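# Put bottles on ledges matching their cap colours

## Task

Each bottle must end up standing upright on the wall ledge whose label strip has the same colour as that bottle's cap, with the bottle's entire base resting on the ledge.

## Robot and tools

Robot: two seven-joint arms, left_arm and right_arm, each with a two-finger parallel gripper. Identical joint values on the two arms give mirrored postures. A gripper pose does not fix the elbow, so a big wrist turn can swing the elbow around.

Frame: all positions and orientations are in one scene frame. Its origin lies on the plane z = 0, under the point halfway between the two arm bases, which sit 0.70 m above it. +z is up, +x is forward (the way both arms face), and left_arm is on the +y side; arm names do not match image left/right. Reported hand positions and orientations can be off by a few centimetres, more at long reach.

Gripper axes: fingers point along the gripper's +z; they open and close along its y. end_effector_position is the spot between the pads when closed, just under 1 cm behind the tips. Closing pushes the tips about 17 mm further along +z, mostly while the pads are still more than 70 mm apart.

Row layout (shared by execute_actions and move): 16 plain numbers, always covering both arms even if one is idle: left_arm x, y, z, qw, qx, qy, qz, opening, then right_arm x, y, z, qw, qx, qy, qz, opening. x, y, z are an absolute target position in metres for end_effector_position; qw..qz an absolute target orientation quaternion (w first), both in the scene frame, so each half is a pose. Opening is absolute on a -1 (closed) to +1 (fully open, 0.145 m) scale. Going from open to shut takes at least about 0.5 s.

execute_actions(actions, cameras): actions is a list of actions; each action is a list of up to 15 rows, one row per 1/30 s control step; if fewer than 15, the last row is held for the remaining steps. An empty list just reports state and images. A target more than 0.6 m from the gripper's current position along any of that gripper's own axes gets the action rejected for both arms; a malformed action or a first action failing this check against the latest reported state rejects the whole call. To keep an orientation, repeat the same quaternion every row rather than copying the drifting reported one. To park an arm, resend its full last-reported pose and wanted opening on every call; commanding the measured pose also relieves a press. cameras: list of names (cam_high, cam_low); omitted, null or ["all"] gives all, [] gives none, an unknown name invalidates the call.

move(target, speed, blend, opening_speed, blocking, cameras): target is one 16-number row or a list of up to 15 rows (no 0.6 m limit). Each gripper goes in a straight line from its Hand target toward its pose, turning the short way; all paths finish together, at least 0.5 s, capped at 10 s total. speed: m/s, 0.002 to 1.1, default 0.25 (turn rate up to twice that in rad/s), one value or one per target. blend: corner-rounding radius in m for lists, default 0. opening_speed: rate of opening change per second on the -1..+1 scale, at least 0.2. blocking=false returns after about 0.5 s while the move continues; a new move replaces it. Moves do not avoid obstacles or the other arm; grippers lag and can overshoot speed, especially with a nearly straight arm. A changed opening in the first target causes a pause only if that target is within 3 mm; later targets' openings apply on arrival once everything is at rest. Result adds a "move:" line: done (within 3 mm and 2 degrees), off_target, moving, held or fault, plus limits (paced = pose clipped, held = steps withheld). Neither done nor off_target tells you about contact.

wait(seconds 0 to 10, cameras): lets time pass, arms hold last commands; a running move continues. stop(cameras): brakes the running move. zoom_image(camera cam_high or cam_low, region [x0, y0, x1, y1] pixels, max 504x504) magnifies the latest image. read_manual(section "licences") returns licence text only. finished_scene(scene, integer 1 to 2) ends the current scene irreversibly; the goal must hold with the robot let go.

Control details: each step the commanded orientation is clipped to within 32 degrees of the measured one; IK favours position. One action may fall short; the result's Hand target shows where the arm is actually heading, so send the remainder next. Tool commands shows present gripper commands; 0 is a real command, so resend the current value to leave a gripper alone.

Results: state per arm (end_effector_position, end_effector_quat_wxyz, Joint positions with last entry the finger opening in metres, Joint velocities, which may read "within noise", Joint torques including gravity, with entries 3 and 4 wrapping at ±28 N m), grip_measured on the command scale, and for execute_actions some per-step positions. Images: cam_high and cam_low, both 896x504; calibration is given but cameras may have shifted slightly.

Gripping: command an opening clearly below grip_measured to hold; lower squeezes harder (about 10 N per pad, objects up to about 11 cm). Fast closing squeezes harder.

Avoid: knocking anything out of the work area, dropping or releasing moving objects, fast impacts, pushing hard past contact, and any collision or squeeze between the arms (grippers, housings and wrist cameras are not guarded by the clearance check; closing on the other arm's fingers counts). Loose objects may get occasional small pushes. Motors heat when holding loads, stretched out or straining at unreachable poses; MOTOR HOT appears near 85 °C and at 100 °C an OVER-TEMPERATURE FAULT stops that arm for 30 to 60 s. Thinking time lets the simulation run on.

Each tool is called after ">>>" as name(argument=value, ...) on one line, values as JSON.

## Session

>>> execute_actions(actions=[])

Scene clock: 0.00 s.
left_arm: end_effector_position=(+0.2239, +0.1828, +0.6144) grip_measured=+1.00 end_effector_quat_wxyz=(-0.319, +0.395, -0.515, +0.691) | right_arm: end_effector_position=(+0.4009, -0.1655, +0.3728) grip_measured=+1.00 end_effector_quat_wxyz=(+0.260, +0.265, +0.837, +0.401)
Joint positions: left_arm=[-1.106 0.942 0.535 2.339 -0.48 -0.199 -0.367 0.145] | right_arm=[0.583 0.619 -0.841 0.925 -1.182 -0.496 -0.047 0.145]
Joint velocities: within noise
Joint torques (N m): no reading
Motor temperatures (°C): left_arm=[20 20 22 21 21 23 21] | right_arm=[20 22 22 19 20 19 21]
Hand target: left_arm +0.2239, +0.1828, +0.6144; -0.319, +0.395, -0.515, +0.691 | right_arm +0.4009, -0.1655, +0.3728; +0.260, +0.265, +0.837, +0.401
Tool commands: left_gripper/opening=+1.0 right_gripper/opening=+1.0

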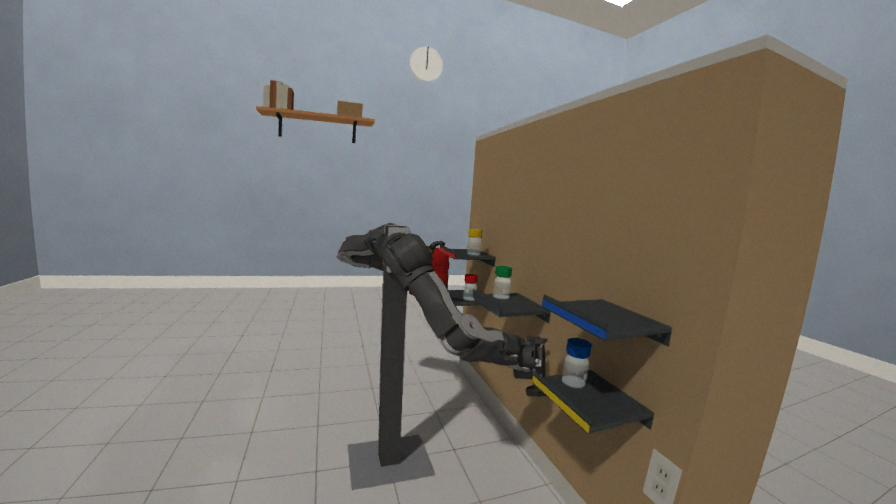

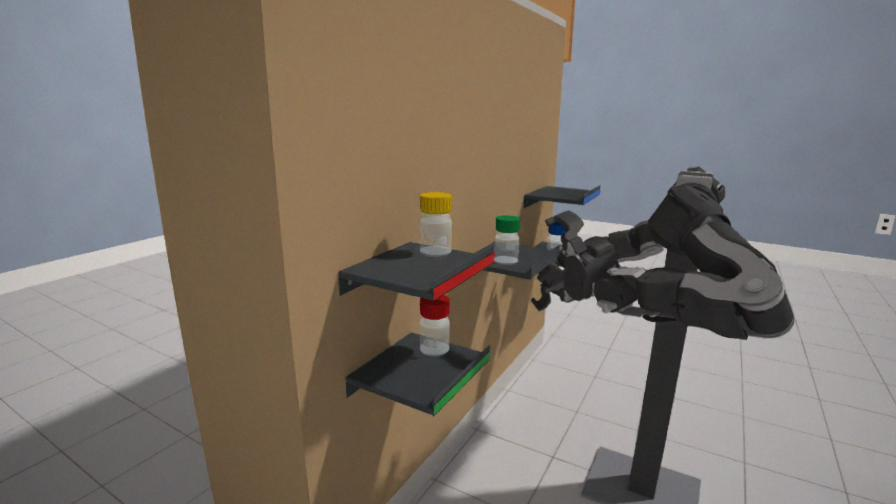

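>>> zoom_image(camera="cam_high", region=[420, 210, 680, 440])

>>> zoom_image(camera="cam_low", region=[330, 170, 620, 420])

Scaled by 1.938 from the camera's 896x504 image, which has a finer 1280x720 frame.

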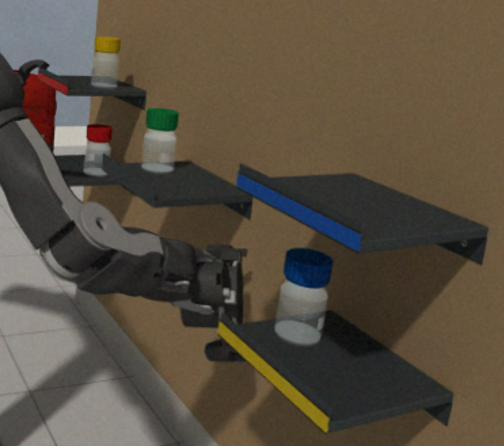

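Scaled by 1.738 from the camera's 896x504 image, which has a finer 1280x720 frame.

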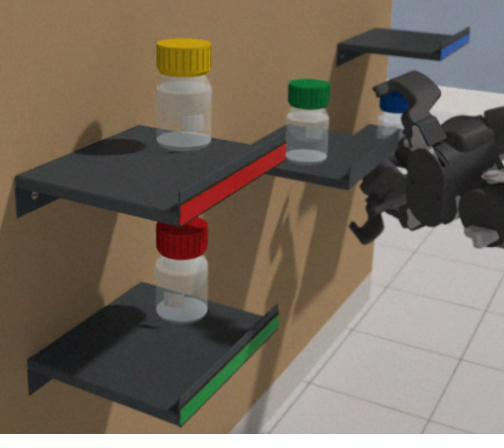

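>>> move(target=[[0.20,0.25,0.56,-0.123,0.696,0.123,0.696,0.5,0.25,-0.24,0.40,0.123,0.696,-0.123,0.696,0.4],[0.237,0.255,0.49,-0.123,0.696,0.123,0.696,0.3,0.24,-0.286,0.487,0.123,0.696,-0.123,0.696,0.3]])

Scene clock: 150.23 s.
left_arm: end_effector_position=(+0.2370, +0.2559, +0.4915) grip_measured=+0.30 end_effector_quat_wxyz=(-0.124, +0.695, +0.126, +0.697) | right_arm: end_effector_position=(+0.2399, -0.2870, +0.4890) grip_measured=+0.30 end_effector_quat_wxyz=(+0.125, +0.693, -0.123, +0.699)
Joint positions: left_arm=[-0.653 0.297 0.056 2.048 0.275 -0.183 -0.444 0.098] | right_arm=[-0.65 0.357 0.165 1.982 0.387 -0.216 -0.352 0.098]
Joint velocities: within noise
Joint torques (N m): left_arm=[0.07 2.1 0.06 4.57 -0.12 -0.66 0.18] | right_arm=[0.2 2.1 0.73 3.69 -0.04 -0.32 0.05]
Motor temperatures (°C): left_arm=[20 21 23 22 21 23 22] | right_arm=[23 23 23 20 20 19 21]
Hand target: left_arm +0.2370, +0.2550, +0.4899; -0.123, +0.696, +0.123, +0.696 | right_arm +0.2400, -0.2859, +0.4869; +0.123, +0.696, -0.123, +0.696
Off the commanded pose: left_arm 0.002 m, 0 deg | right_arm 0.002 m, 0 deg.
move: done

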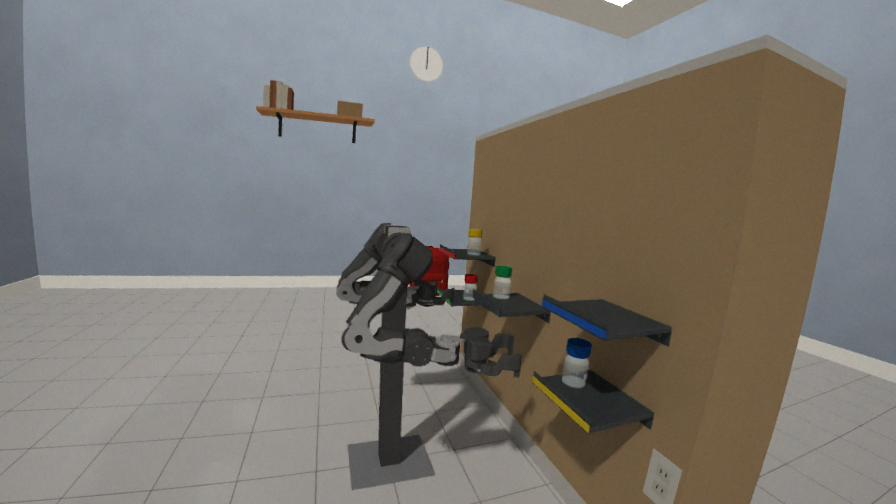

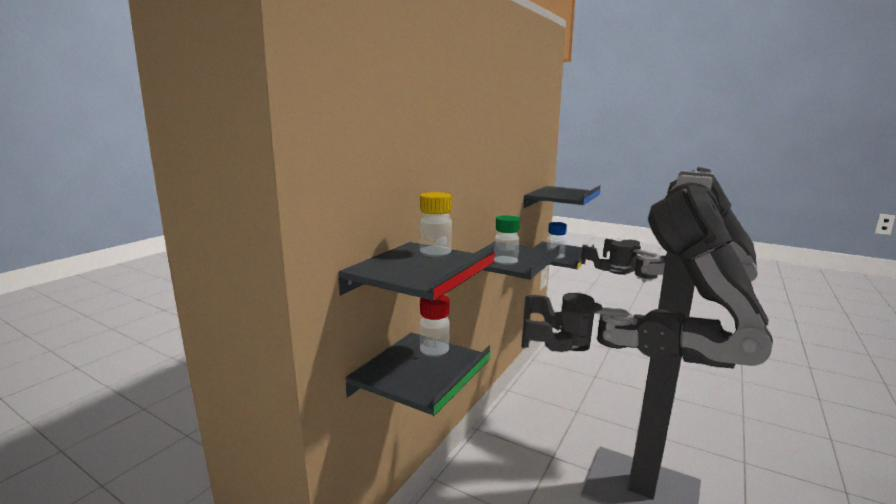

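>>> zoom_image(camera="cam_high", region=[440, 260, 640, 440])

>>> zoom_image(camera="cam_low", region=[400, 180, 640, 420])

Scaled by 2.520 from the camera's 896x504 image, which has a finer 1280x720 frame.

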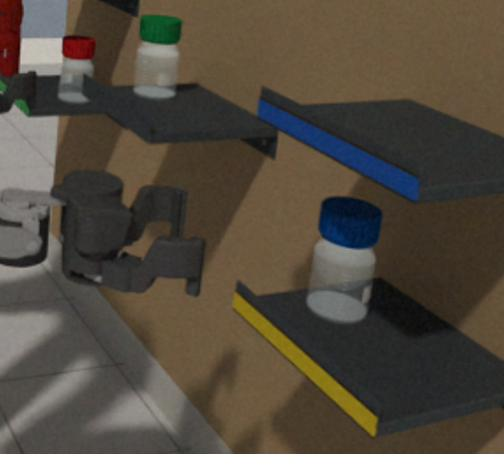

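Scaled by 2.100 from the camera's 896x504 image, which has a finer 1280x720 frame.

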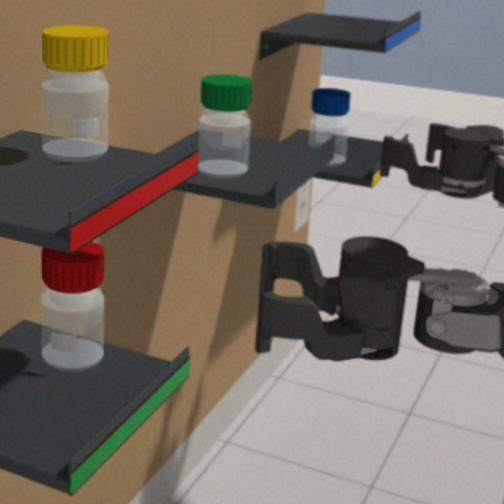

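>>> move(target=[0.237,0.255,0.49,-0.123,0.696,0.123,0.696,0.3,0.225,-0.35,0.505,0.123,0.696,-0.123,0.696,0.3])

>>> zoom_image(camera="cam_high", region=[440, 260, 640, 440])

>>> zoom_image(camera="cam_low", region=[500, 160, 640, 300])

Scene clock: 188.13 s.
left_arm: end_effector_position=(+0.2370, +0.2559, +0.4915) grip_measured=+0.30 end_effector_quat_wxyz=(-0.124, +0.695, +0.126, +0.697) | right_arm: end_effector_position=(+0.2251, -0.3500, +0.5054) grip_measured=+0.30 end_effector_quat_wxyz=(+0.124, +0.696, -0.124, +0.696)
Joint positions: left_arm=[-0.653 0.297 0.056 2.048 0.275 -0.183 -0.444 0.098] | right_arm=[-0.777 0.508 0.41 1.934 0.664 -0.252 -0.195 0.098]
Joint velocities: within noise
Joint torques (N m): left_arm=[0.04 2.1 0.06 4.57 -0.12 -0.66 0.18] | right_arm=[-0.22 3.6 2.66 3.02 0.08 -0.55 0.18]
Motor temperatures (°C): left_arm=[20 21 23 23 21 24 21] | right_arm=[22 23 22 21 20 19 21]
Hand target: left_arm +0.2370, +0.2550, +0.4899; -0.123, +0.696, +0.123, +0.696 | right_arm +0.2251, -0.3500, +0.5051; +0.123, +0.696, -0.123, +0.696
Off the commanded pose: left_arm 0.002 m, 0 deg | right_arm 0.000 m, 0 deg.
move: done

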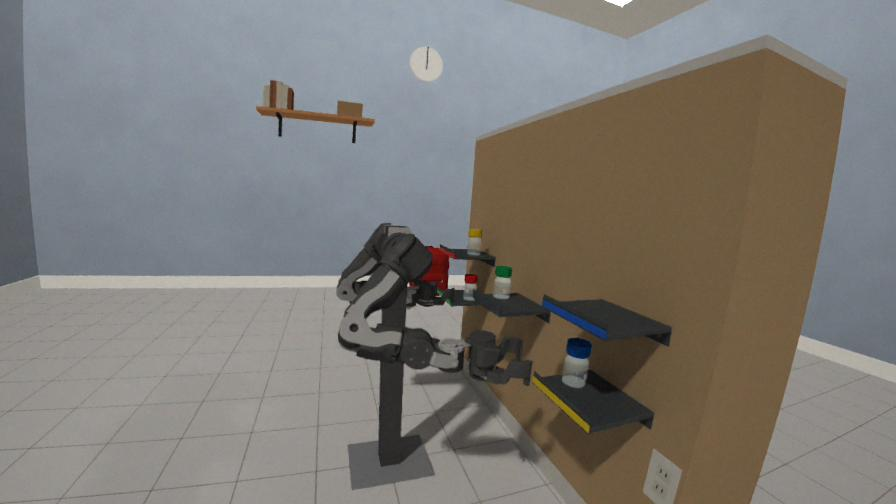

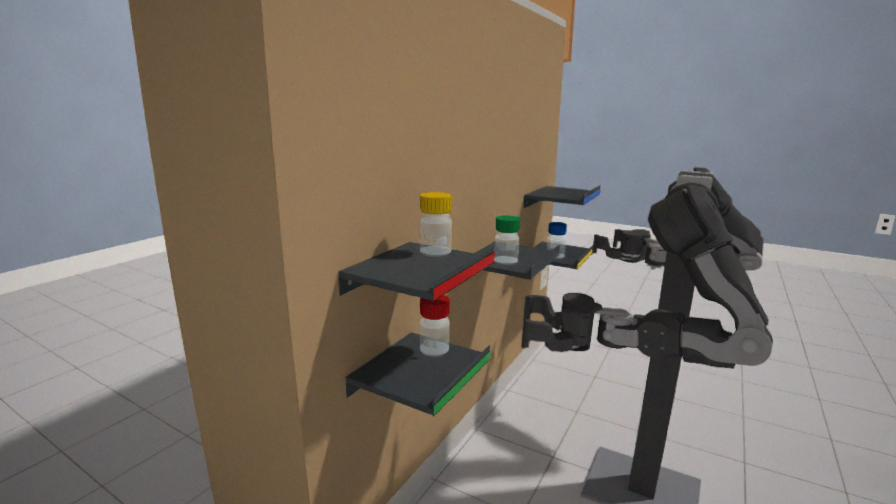

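Scaled by 2.520 from the camera's 896x504 image, which has a finer 1280x720 frame.

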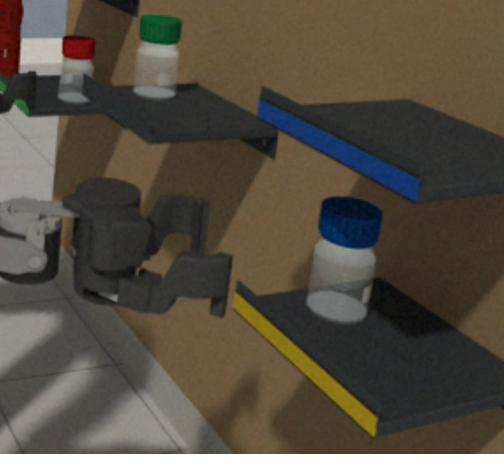

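Scaled by 3.600 from the camera's 896x504 image, which has a finer 1280x720 frame.

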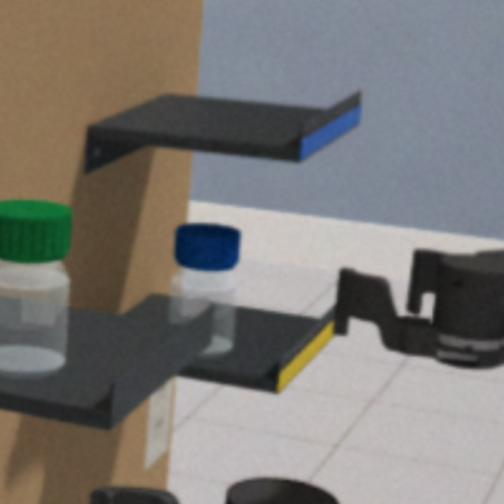

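>>> move(target=[[0.237,0.255,0.49,-0.123,0.696,0.123,0.696,0.3,0.222,-0.311,0.495,0.123,0.696,-0.123,0.696,0.5],[0.237,0.255,0.49,-0.123,0.696,0.123,0.696,0.3,0.315,-0.345,0.495,0.123,0.696,-0.123,0.696,0.5]], cameras=["cam_high","cam_low"])

>>> zoom_image(camera="cam_high", region=[440, 260, 640, 440])

>>> zoom_image(camera="cam_low", region=[500, 160, 640, 300])

Scene clock: 209.20 s.
left_arm: end_effector_position=(+0.2370, +0.2559, +0.4915) grip_measured=+0.30 end_effector_quat_wxyz=(-0.124, +0.695, +0.126, +0.697) | right_arm: end_effector_position=(+0.3146, -0.3465, +0.4973) grip_measured=+0.50 end_effector_quat_wxyz=(+0.126, +0.693, -0.125, +0.699)
Joint positions: left_arm=[-0.653 0.297 0.056 2.048 0.275 -0.183 -0.444 0.098] | right_arm=[-0.283 0.55 0.182 1.679 0.576 -0.103 -0.259 0.112]
Joint velocities: within noise
Joint torques (N m): left_arm=[0.04 2.1 0.06 4.57 -0.12 -0.66 0.18] | right_arm=[2.28 4.81 1.57 3.28 0.01 -0.35 0.16]
Motor temperatures (°C): left_arm=[20 21 22 23 21 24 21] | right_arm=[21 23 23 20 20 20 21]
Hand target: left_arm +0.2370, +0.2550, +0.4899; -0.123, +0.696, +0.123, +0.696 | right_arm +0.3150, -0.3451, +0.4950; +0.123, +0.696, -0.123, +0.696
Off the commanded pose: left_arm 0.002 m, 0 deg | right_arm 0.003 m, 1 deg.
move: done

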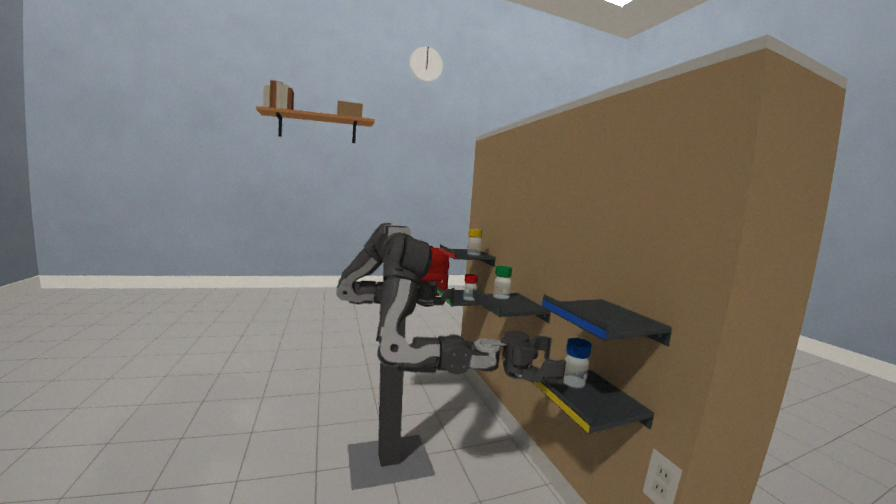

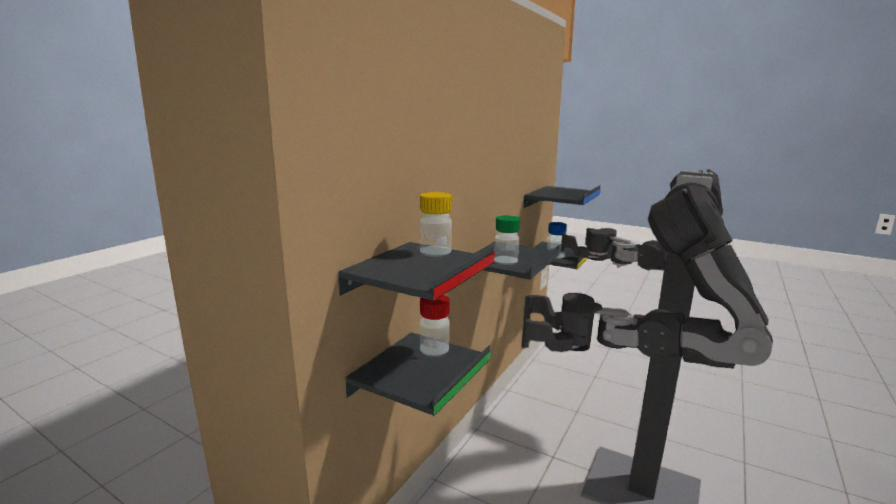

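Scaled by 2.520 from the camera's 896x504 image, which has a finer 1280x720 frame.

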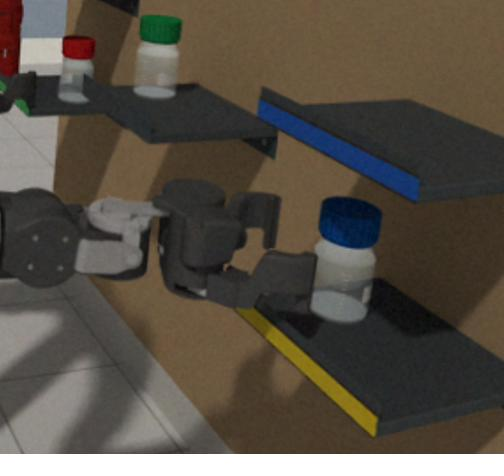

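Scaled by 3.600 from the camera's 896x504 image, which has a finer 1280x720 frame.

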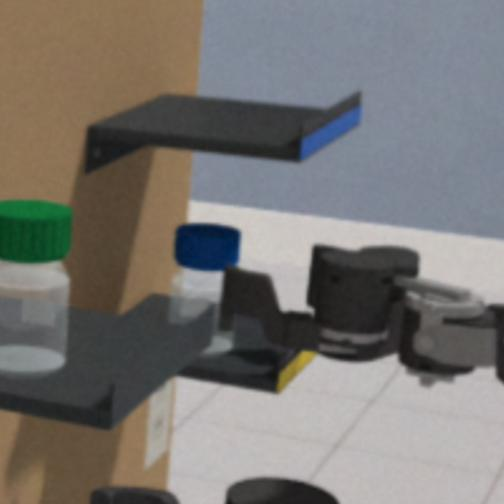

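>>> move(target=[[0.237,0.255,0.49,-0.123,0.696,0.123,0.696,0.3,0.37,-0.364,0.495,0.123,0.696,-0.123,0.696,0.5],[0.237,0.255,0.49,-0.123,0.696,0.123,0.696,0.3,0.37,-0.364,0.495,0.123,0.696,-0.123,0.696,-0.7]], opening_speed=1.5)

>>> zoom_image(camera="cam_high", region=[440, 260, 640, 440])

Scene clock: 218.00 s.
left_arm: end_effector_position=(+0.2370, +0.2559, +0.4915) grip_measured=+0.30 end_effector_quat_wxyz=(-0.124, +0.695, +0.126, +0.697) | right_arm: end_effector_position=(+0.3702, -0.3645, +0.4970) grip_measured=-0.24 end_effector_quat_wxyz=(+0.123, +0.694, -0.124, +0.698)
Joint positions: left_arm=[-0.653 0.297 0.056 2.048 0.275 -0.183 -0.444 0.098] | right_arm=[0.023 0.582 0.078 1.401 0.581 -0.082 -0.193 0.057]
Joint velocities: within noise
Joint torques (N m): left_arm=[0.04 2.12 0.05 4.59 -0.12 -0.66 0.18] | right_arm=[3.63 5.02 1.91 3.23 -0.04 -0.45 0.05]
Motor temperatures (°C): left_arm=[20 21 22 23 21 24 21] | right_arm=[22 23 23 20 20 20 21]
Hand target: left_arm +0.2370, +0.2550, +0.4899; -0.123, +0.696, +0.123, +0.696 | right_arm +0.3699, -0.3640, +0.4949; +0.123, +0.696, -0.123, +0.696
Off the commanded pose: left_arm 0.002 m, 0 deg | right_arm 0.002 m, 0 deg.
move: done

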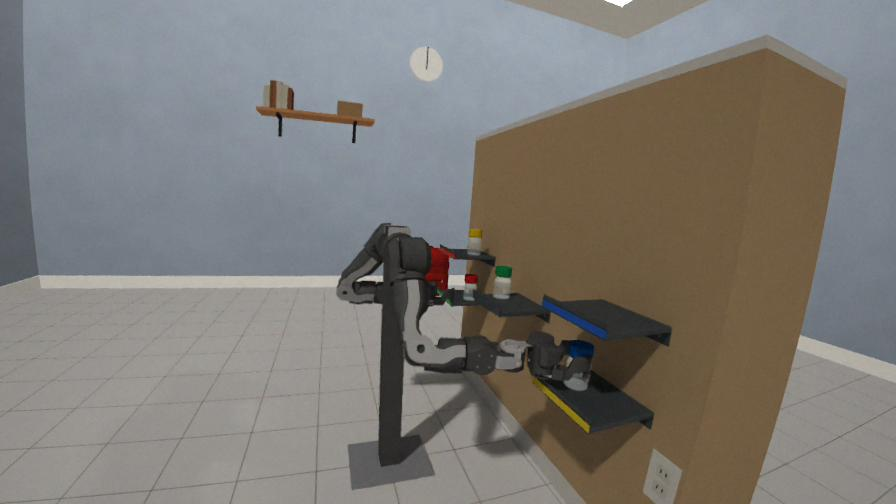

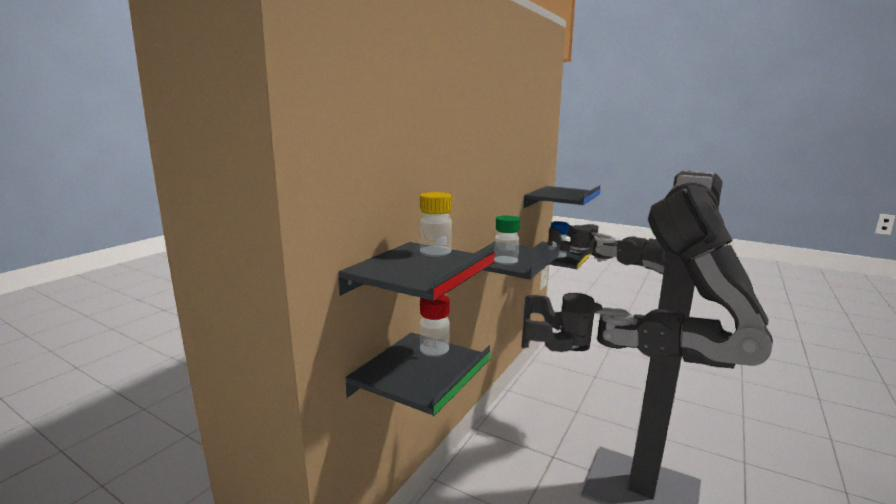

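Scaled by 2.520 from the camera's 896x504 image, which has a finer 1280x720 frame.

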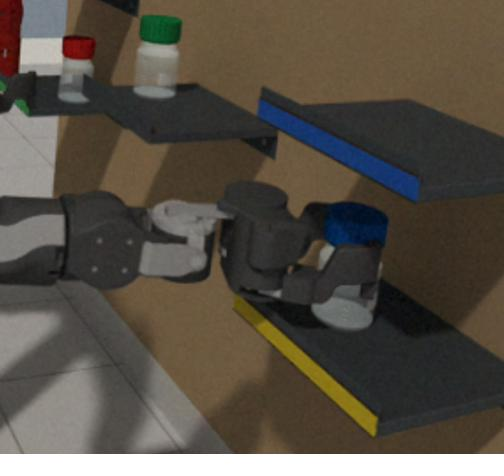

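>>> move(target=[[0.237,0.255,0.49,-0.123,0.696,0.123,0.696,0.3,0.37,-0.364,0.525,0.123,0.696,-0.123,0.696,-0.7],[0.237,0.255,0.49,-0.123,0.696,0.123,0.696,0.3,0.20,-0.34,0.525,0.123,0.696,-0.123,0.696,-0.7],[0.237,0.255,0.49,-0.123,0.696,0.123,0.696,0.3,0.19,-0.38,0.735,0.123,0.696,-0.123,0.696,-0.7]])

>>> zoom_image(camera="cam_high", region=[440, 210, 680, 440])

Scene clock: 239.33 s.
left_arm: end_effector_position=(+0.2370, +0.2559, +0.4915) grip_measured=+0.30 end_effector_quat_wxyz=(-0.124, +0.695, +0.126, +0.697) | right_arm: end_effector_position=(+0.1901, -0.3795, +0.7352) grip_measured=-0.24 end_effector_quat_wxyz=(+0.123, +0.693, -0.122, +0.700)
Joint positions: left_arm=[-0.653 0.297 0.056 2.048 0.275 -0.183 -0.444 0.098] | right_arm=[-0.771 0.738 1.569 2.3 1.461 0.785 -0.199 0.057]
Joint velocities: left_arm=[within noise] | right_arm=[-0.077 -0.055 0.012 0.012 -0.081 -0.022 -0.022 0.006]
Joint torques (N m): left_arm=[0.04 2.1 0.05 4.56 -0.12 -0.66 0.18] | right_arm=[-0.36 4.47 2.18 0.77 0.03 -0.38 -0.13]
Motor temperatures (°C): left_arm=[20 21 22 23 21 24 21] | right_arm=[22 23 23 21 20 20 21]
Hand target: left_arm +0.2370, +0.2550, +0.4899; -0.123, +0.696, +0.123, +0.696 | right_arm +0.1902, -0.3800, +0.7348; +0.124, +0.694, -0.123, +0.699
Off the commanded pose: left_arm 0.002 m, 0 deg | right_arm 0.001 m, 1 deg.
joint read past its limit (right arm) — joint 3 (upper arm roll), upper limit.
joint sent to its limit (right arm) — joint 3 (upper arm roll), upper limit; joint 6 (wrist pitch), upper limit. The joint targets still meet the commanded pose.
move: done

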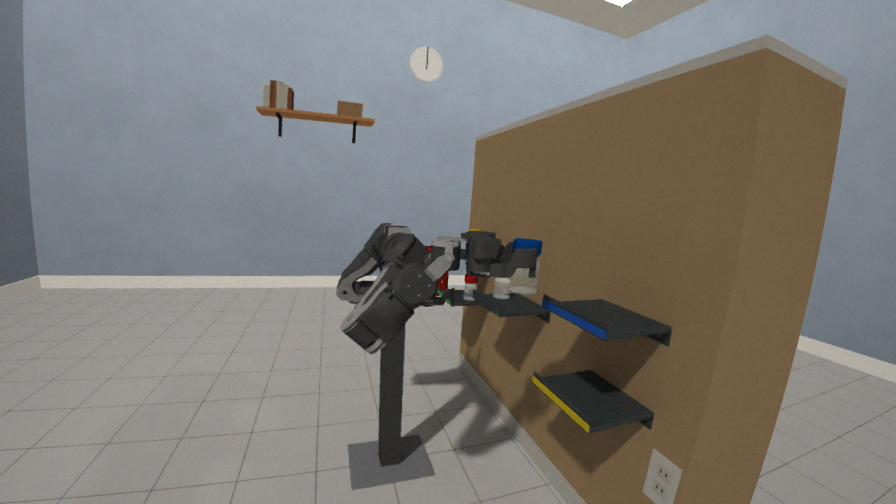

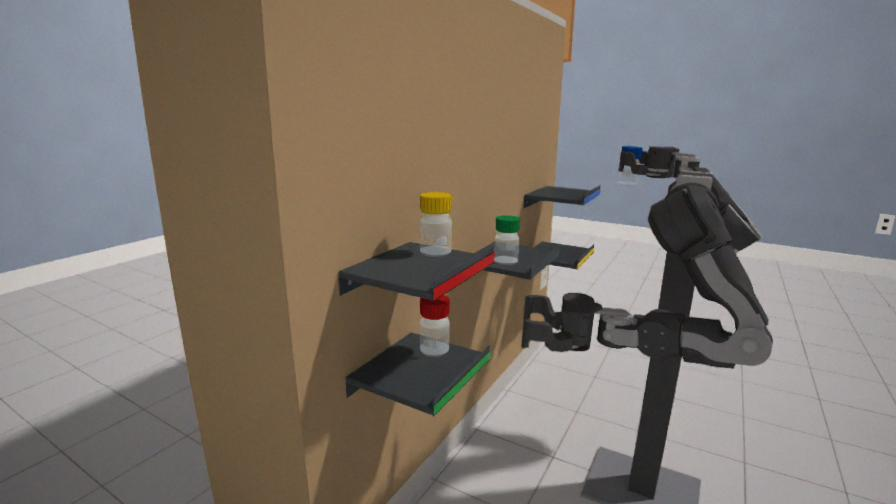

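Scaled by 2.100 from the camera's 896x504 image, which has a finer 1280x720 frame.

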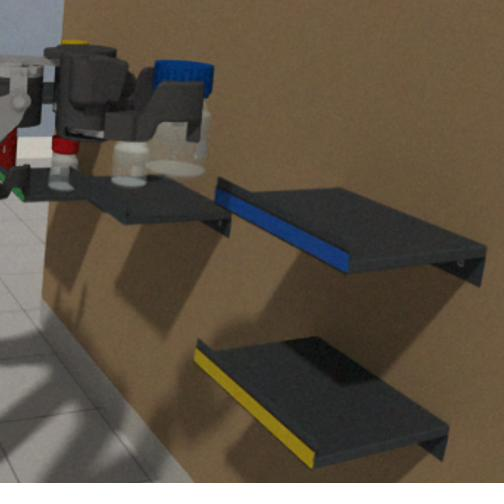

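>>> move(target=[[0.237,0.255,0.49,-0.123,0.696,0.123,0.696,0.3,0.36,-0.415,0.735,0.123,0.696,-0.123,0.696,-0.7],[0.237,0.255,0.49,-0.123,0.696,0.123,0.696,0.3,0.36,-0.415,0.7,0.123,0.696,-0.123,0.696,-0.7]])

>>> zoom_image(camera="cam_high", region=[480, 210, 680, 390])

>>> zoom_image(camera="cam_low", region=[500, 110, 640, 250])

Scene clock: 249.23 s.
left_arm: end_effector_position=(+0.2370, +0.2559, +0.4915) grip_measured=+0.30 end_effector_quat_wxyz=(-0.124, +0.695, +0.126, +0.697) | right_arm: end_effector_position=(+0.3593, -0.4161, +0.6962) grip_measured=-0.24 end_effector_quat_wxyz=(+0.124, +0.701, -0.126, +0.691)
Joint positions: left_arm=[-0.653 0.297 0.056 2.048 0.275 -0.183 -0.444 0.098] | right_arm=[-0.717 1.508 0.772 1.678 1.536 0.072 -0.419 0.057]
Joint velocities: within noise
Joint torques (N m): left_arm=[0.01 2.12 0.06 4.57 -0.12 -0.66 0.18] | right_arm=[3.76 6.84 5.11 0.65 -0.29 -0.77 0.13]
Motor temperatures (°C): left_arm=[20 21 22 23 21 24 21] | right_arm=[22 23 23 20 20 20 21]
Hand target: left_arm +0.2370, +0.2550, +0.4899; -0.123, +0.696, +0.123, +0.696 | right_arm +0.3600, -0.4149, +0.7000; +0.123, +0.696, -0.123, +0.696
Off the commanded pose: left_arm 0.002 m, 0 deg | right_arm 0.004 m, 1 deg.
move: off_target (right_arm)

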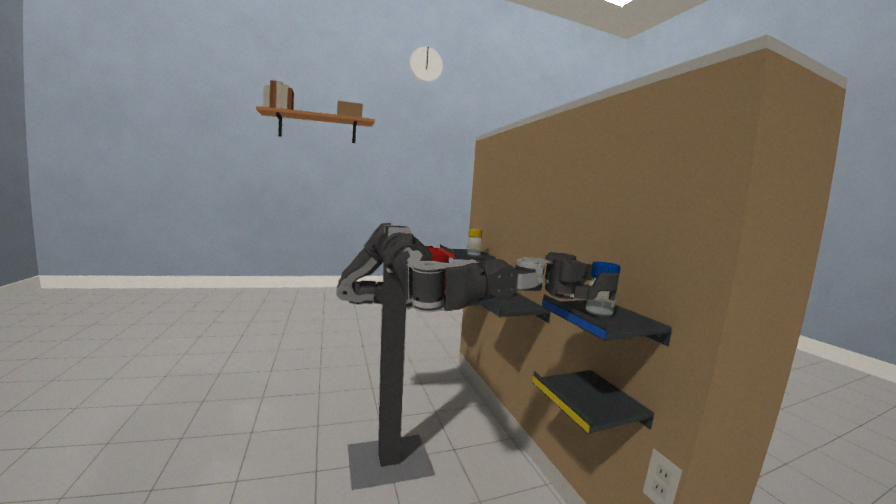

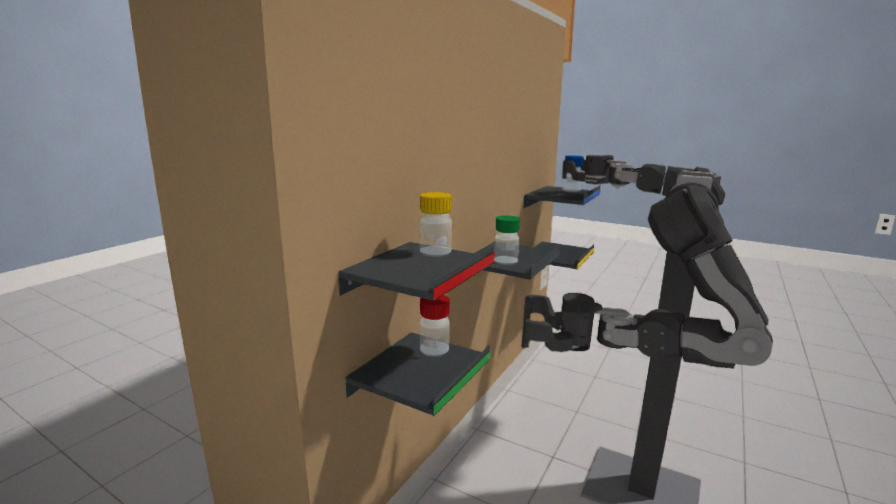

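Scaled by 2.520 from the camera's 896x504 image, which has a finer 1280x720 frame.

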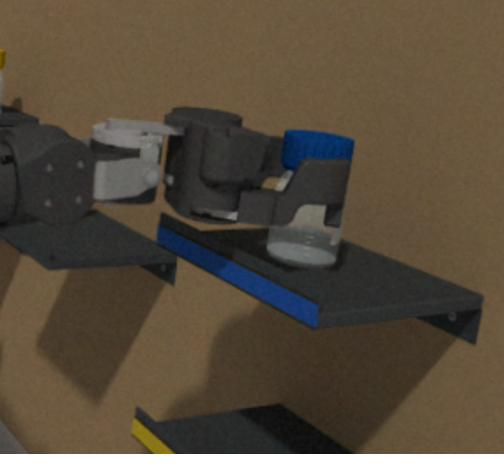

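Scaled by 3.600 from the camera's 896x504 image, which has a finer 1280x720 frame.

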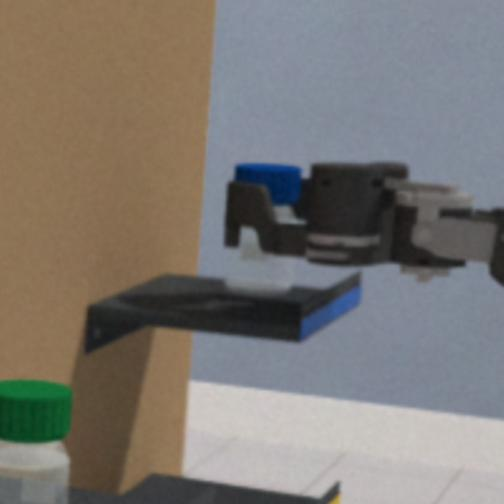

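>>> move(target=[[0.237,0.255,0.49,-0.123,0.696,0.123,0.696,0.3,0.372,-0.415,0.70,0.123,0.696,-0.123,0.696,-0.7],[0.237,0.255,0.49,-0.123,0.696,0.123,0.696,0.3,0.372,-0.415,0.682,0.123,0.696,-0.123,0.696,-0.7]], speed=0.03)

>>> zoom_image(camera="cam_high", region=[480, 210, 680, 390])

>>> zoom_image(camera="cam_low", region=[500, 110, 640, 250])

Scene clock: 265.53 s.
left_arm: end_effector_position=(+0.2370, +0.2559, +0.4915) grip_measured=+0.30 end_effector_quat_wxyz=(-0.124, +0.695, +0.126, +0.697) | right_arm: end_effector_position=(+0.3721, -0.4146, +0.6884) grip_measured=-0.24 end_effector_quat_wxyz=(+0.127, +0.686, -0.117, +0.707)
Joint positions: left_arm=[-0.653 0.297 0.056 2.048 0.275 -0.183 -0.444 0.098] | right_arm=[-1.089 1.589 1.019 1.622 1.554 -0.097 -0.414 0.057]
Joint velocities: within noise
Joint torques (N m): left_arm=[0.04 2.12 0.06 4.57 -0.12 -0.66 0.18] | right_arm=[2.39 3.6 4.05 0.39 0.06 0.08 -0.05]
Motor temperatures (°C): left_arm=[20 21 22 23 21 24 21] | right_arm=[22 24 24 20 20 20 21]
Hand target: left_arm +0.2370, +0.2550, +0.4899; -0.123, +0.696, +0.123, +0.696 | right_arm +0.3718, -0.4150, +0.6820; +0.128, +0.695, -0.118, +0.698
Off the commanded pose: left_arm 0.002 m, 0 deg | right_arm 0.006 m, 2 deg.
joint sent to its limit (right arm) — joint 5 (forearm roll), upper limit. The joint targets still meet the commanded pose.
move: off_target (right_arm)

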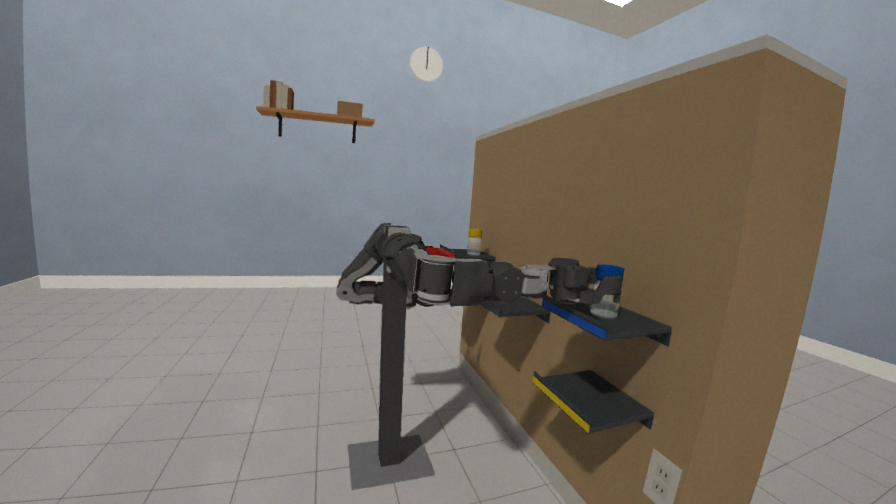

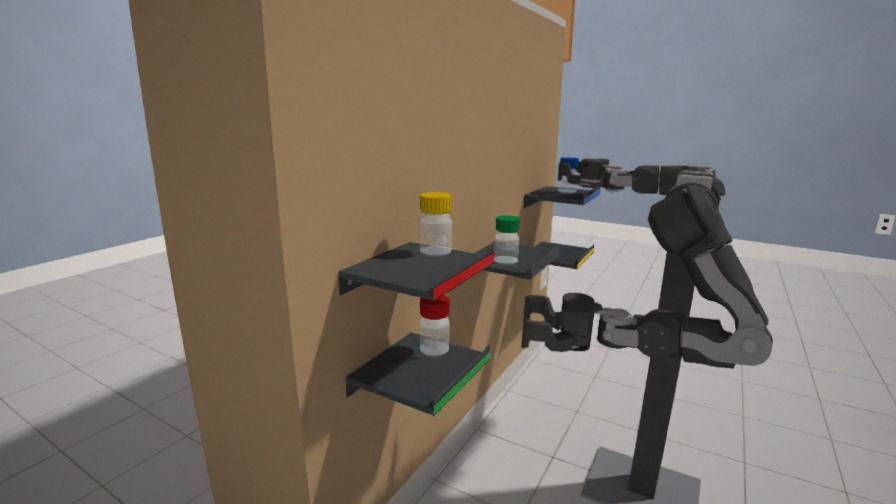

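Scaled by 2.520 from the camera's 896x504 image, which has a finer 1280x720 frame.

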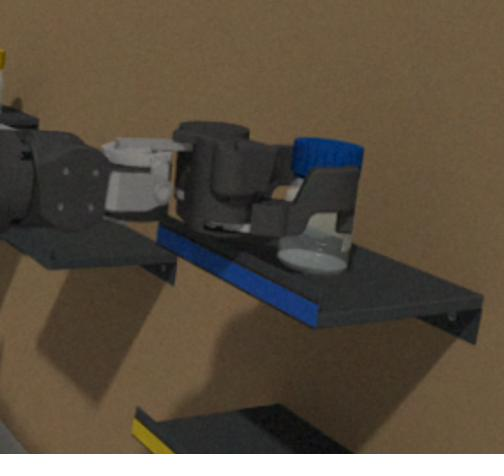

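Scaled by 3.600 from the camera's 896x504 image, which has a finer 1280x720 frame.

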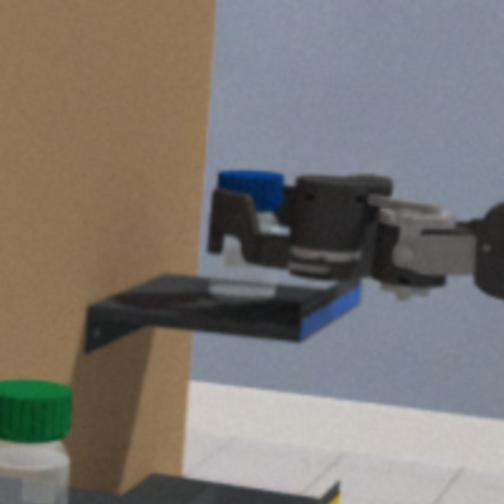

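>>> move(target=[[0.21,0.26,0.49,-0.123,0.696,0.123,0.696,0.5,0.372,-0.415,0.686,0.124,0.696,-0.123,0.696,0.3],[0.17,0.264,0.6,-0.123,0.696,0.123,0.696,0.5,0.21,-0.36,0.69,0.123,0.696,-0.123,0.696,0.3],[0.22,0.282,0.685,-0.123,0.696,0.123,0.696,0.5,0.2,-0.35,0.63,0.123,0.696,-0.123,0.696,0.3],[0.315,0.317,0.685,-0.123,0.696,0.123,0.696,0.5,0.2,-0.35,0.57,0.123,0.696,-0.123,0.696,0.5]], opening_speed=1, speed=[0.1,0.2,0.2,0.2])

>>> zoom_image(camera="cam_high", region=[420, 200, 680, 410])

>>> zoom_image(camera="cam_low", region=[340, 150, 640, 420])

Scene clock: 302.60 s.
left_arm: end_effector_position=(+0.3154, +0.3168, +0.6871) grip_measured=+0.50 end_effector_quat_wxyz=(-0.124, +0.694, +0.122, +0.698) | right_arm: end_effector_position=(+0.1998, -0.3510, +0.5703) grip_measured=+0.50 end_effector_quat_wxyz=(+0.125, +0.696, -0.125, +0.696)
Joint positions: left_arm=[-1.119 1.453 1.087 2.217 1.503 0.001 -0.89 0.112] | right_arm=[-1.163 0.643 0.679 2.216 0.909 -0.263 -0.313 0.112]
Joint velocities: within noise
Joint torques (N m): left_arm=[2.94 2.31 2.3 0.75 -0.22 -0.52 0.12] | right_arm=[-1.04 2.36 2.32 2.61 -0.11 -0.54 0.14]
Motor temperatures (°C): left_arm=[20 21 22 24 21 25 21] | right_arm=[22 23 24 19 20 20 21]
Hand target: left_arm +0.3150, +0.3170, +0.6850; -0.123, +0.696, +0.123, +0.696 | right_arm +0.2000, -0.3500, +0.5701; +0.123, +0.696, -0.123, +0.696
Off the commanded pose: left_arm 0.002 m, 0 deg | right_arm 0.001 m, 0 deg.
move: done

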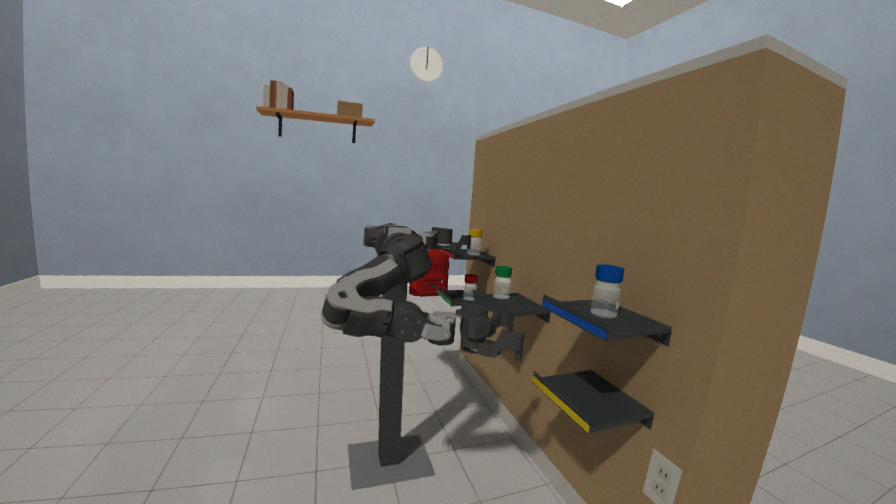

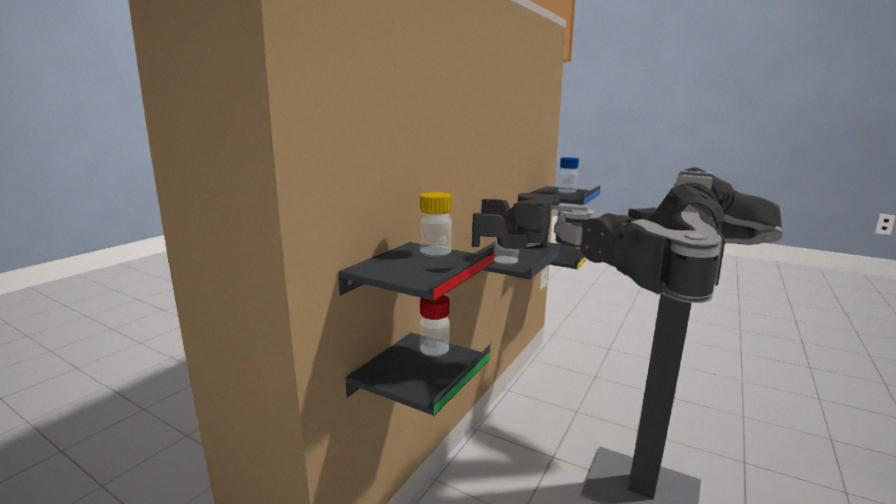

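Scaled by 1.938 from the camera's 896x504 image, which has a finer 1280x720 frame.

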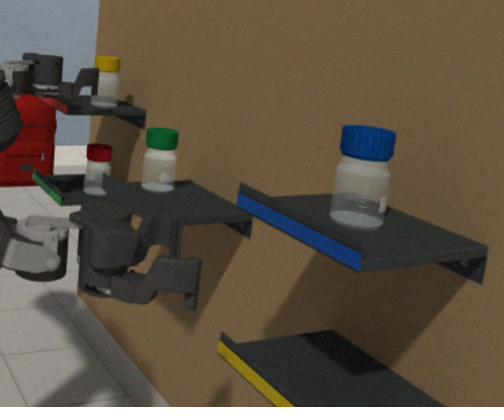

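Scaled by 1.680 from the camera's 896x504 image, which has a finer 1280x720 frame.

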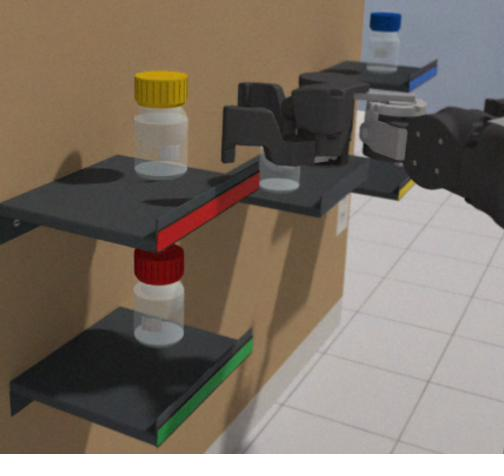

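>>> move(target=[[0.38,0.338,0.685,-0.123,0.696,0.123,0.696,0.5,0.2,-0.35,0.57,0.123,0.696,-0.123,0.696,0.5],[0.38,0.338,0.685,-0.123,0.696,0.123,0.696,-0.7,0.2,-0.35,0.57,0.123,0.696,-0.123,0.696,0.5]], opening_speed=1.5)

>>> zoom_image(camera="cam_low", region=[340, 150, 640, 420])

Scene clock: 317.70 s.
left_arm: end_effector_position=(+0.3802, +0.3375, +0.6865) grip_measured=-0.26 end_effector_quat_wxyz=(-0.123, +0.694, +0.123, +0.698) | right_arm: end_effector_position=(+0.1998, -0.3510, +0.5703) grip_measured=+0.50 end_effector_quat_wxyz=(+0.125, +0.696, -0.125, +0.696)
Joint positions: left_arm=[-1.272 1.72 1.188 1.86 1.584 -0.101 -0.779 0.056] | right_arm=[-1.163 0.643 0.679 2.216 0.909 -0.263 -0.313 0.112]
Joint velocities: within noise
Joint torques (N m): left_arm=[4.84 1.62 3.92 0.12 -0.18 -0.41 0.15] | right_arm=[-0.91 2.28 2.3 2.7 -0.1 -0.56 0.14]
Motor temperatures (°C): left_arm=[20 21 23 23 21 24 21] | right_arm=[21 23 23 20 20 20 21]
Hand target: left_arm +0.3800, +0.3380, +0.6851; -0.123, +0.696, +0.123, +0.696 | right_arm +0.2000, -0.3500, +0.5701; +0.123, +0.696, -0.123, +0.696
Off the commanded pose: left_arm 0.002 m, 0 deg | right_arm 0.001 m, 0 deg.
joint sent to its limit (left arm) — joint 5 (forearm roll), upper limit. The joint targets still meet the commanded pose.
move: done

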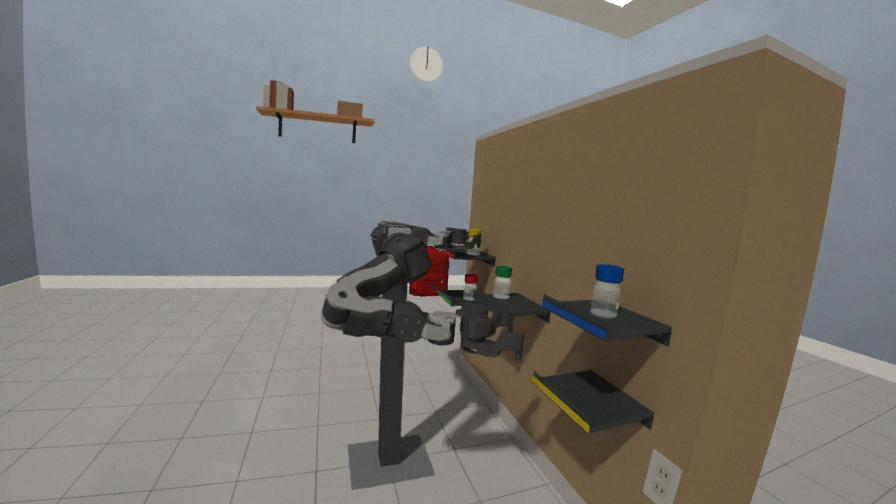

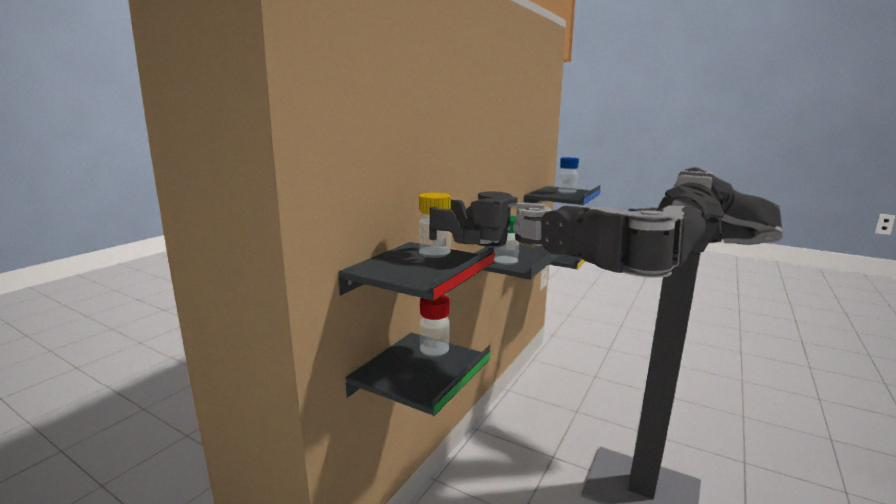

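Scaled by 1.680 from the camera's 896x504 image, which has a finer 1280x720 frame.

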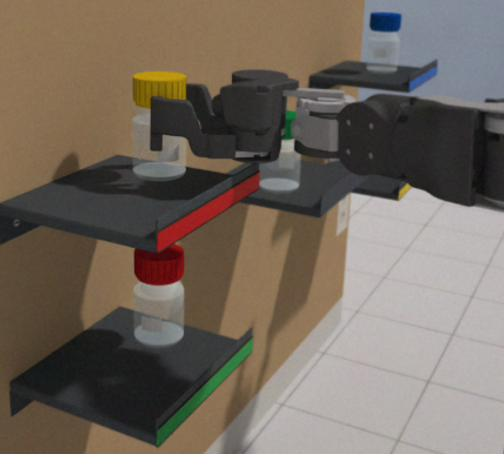

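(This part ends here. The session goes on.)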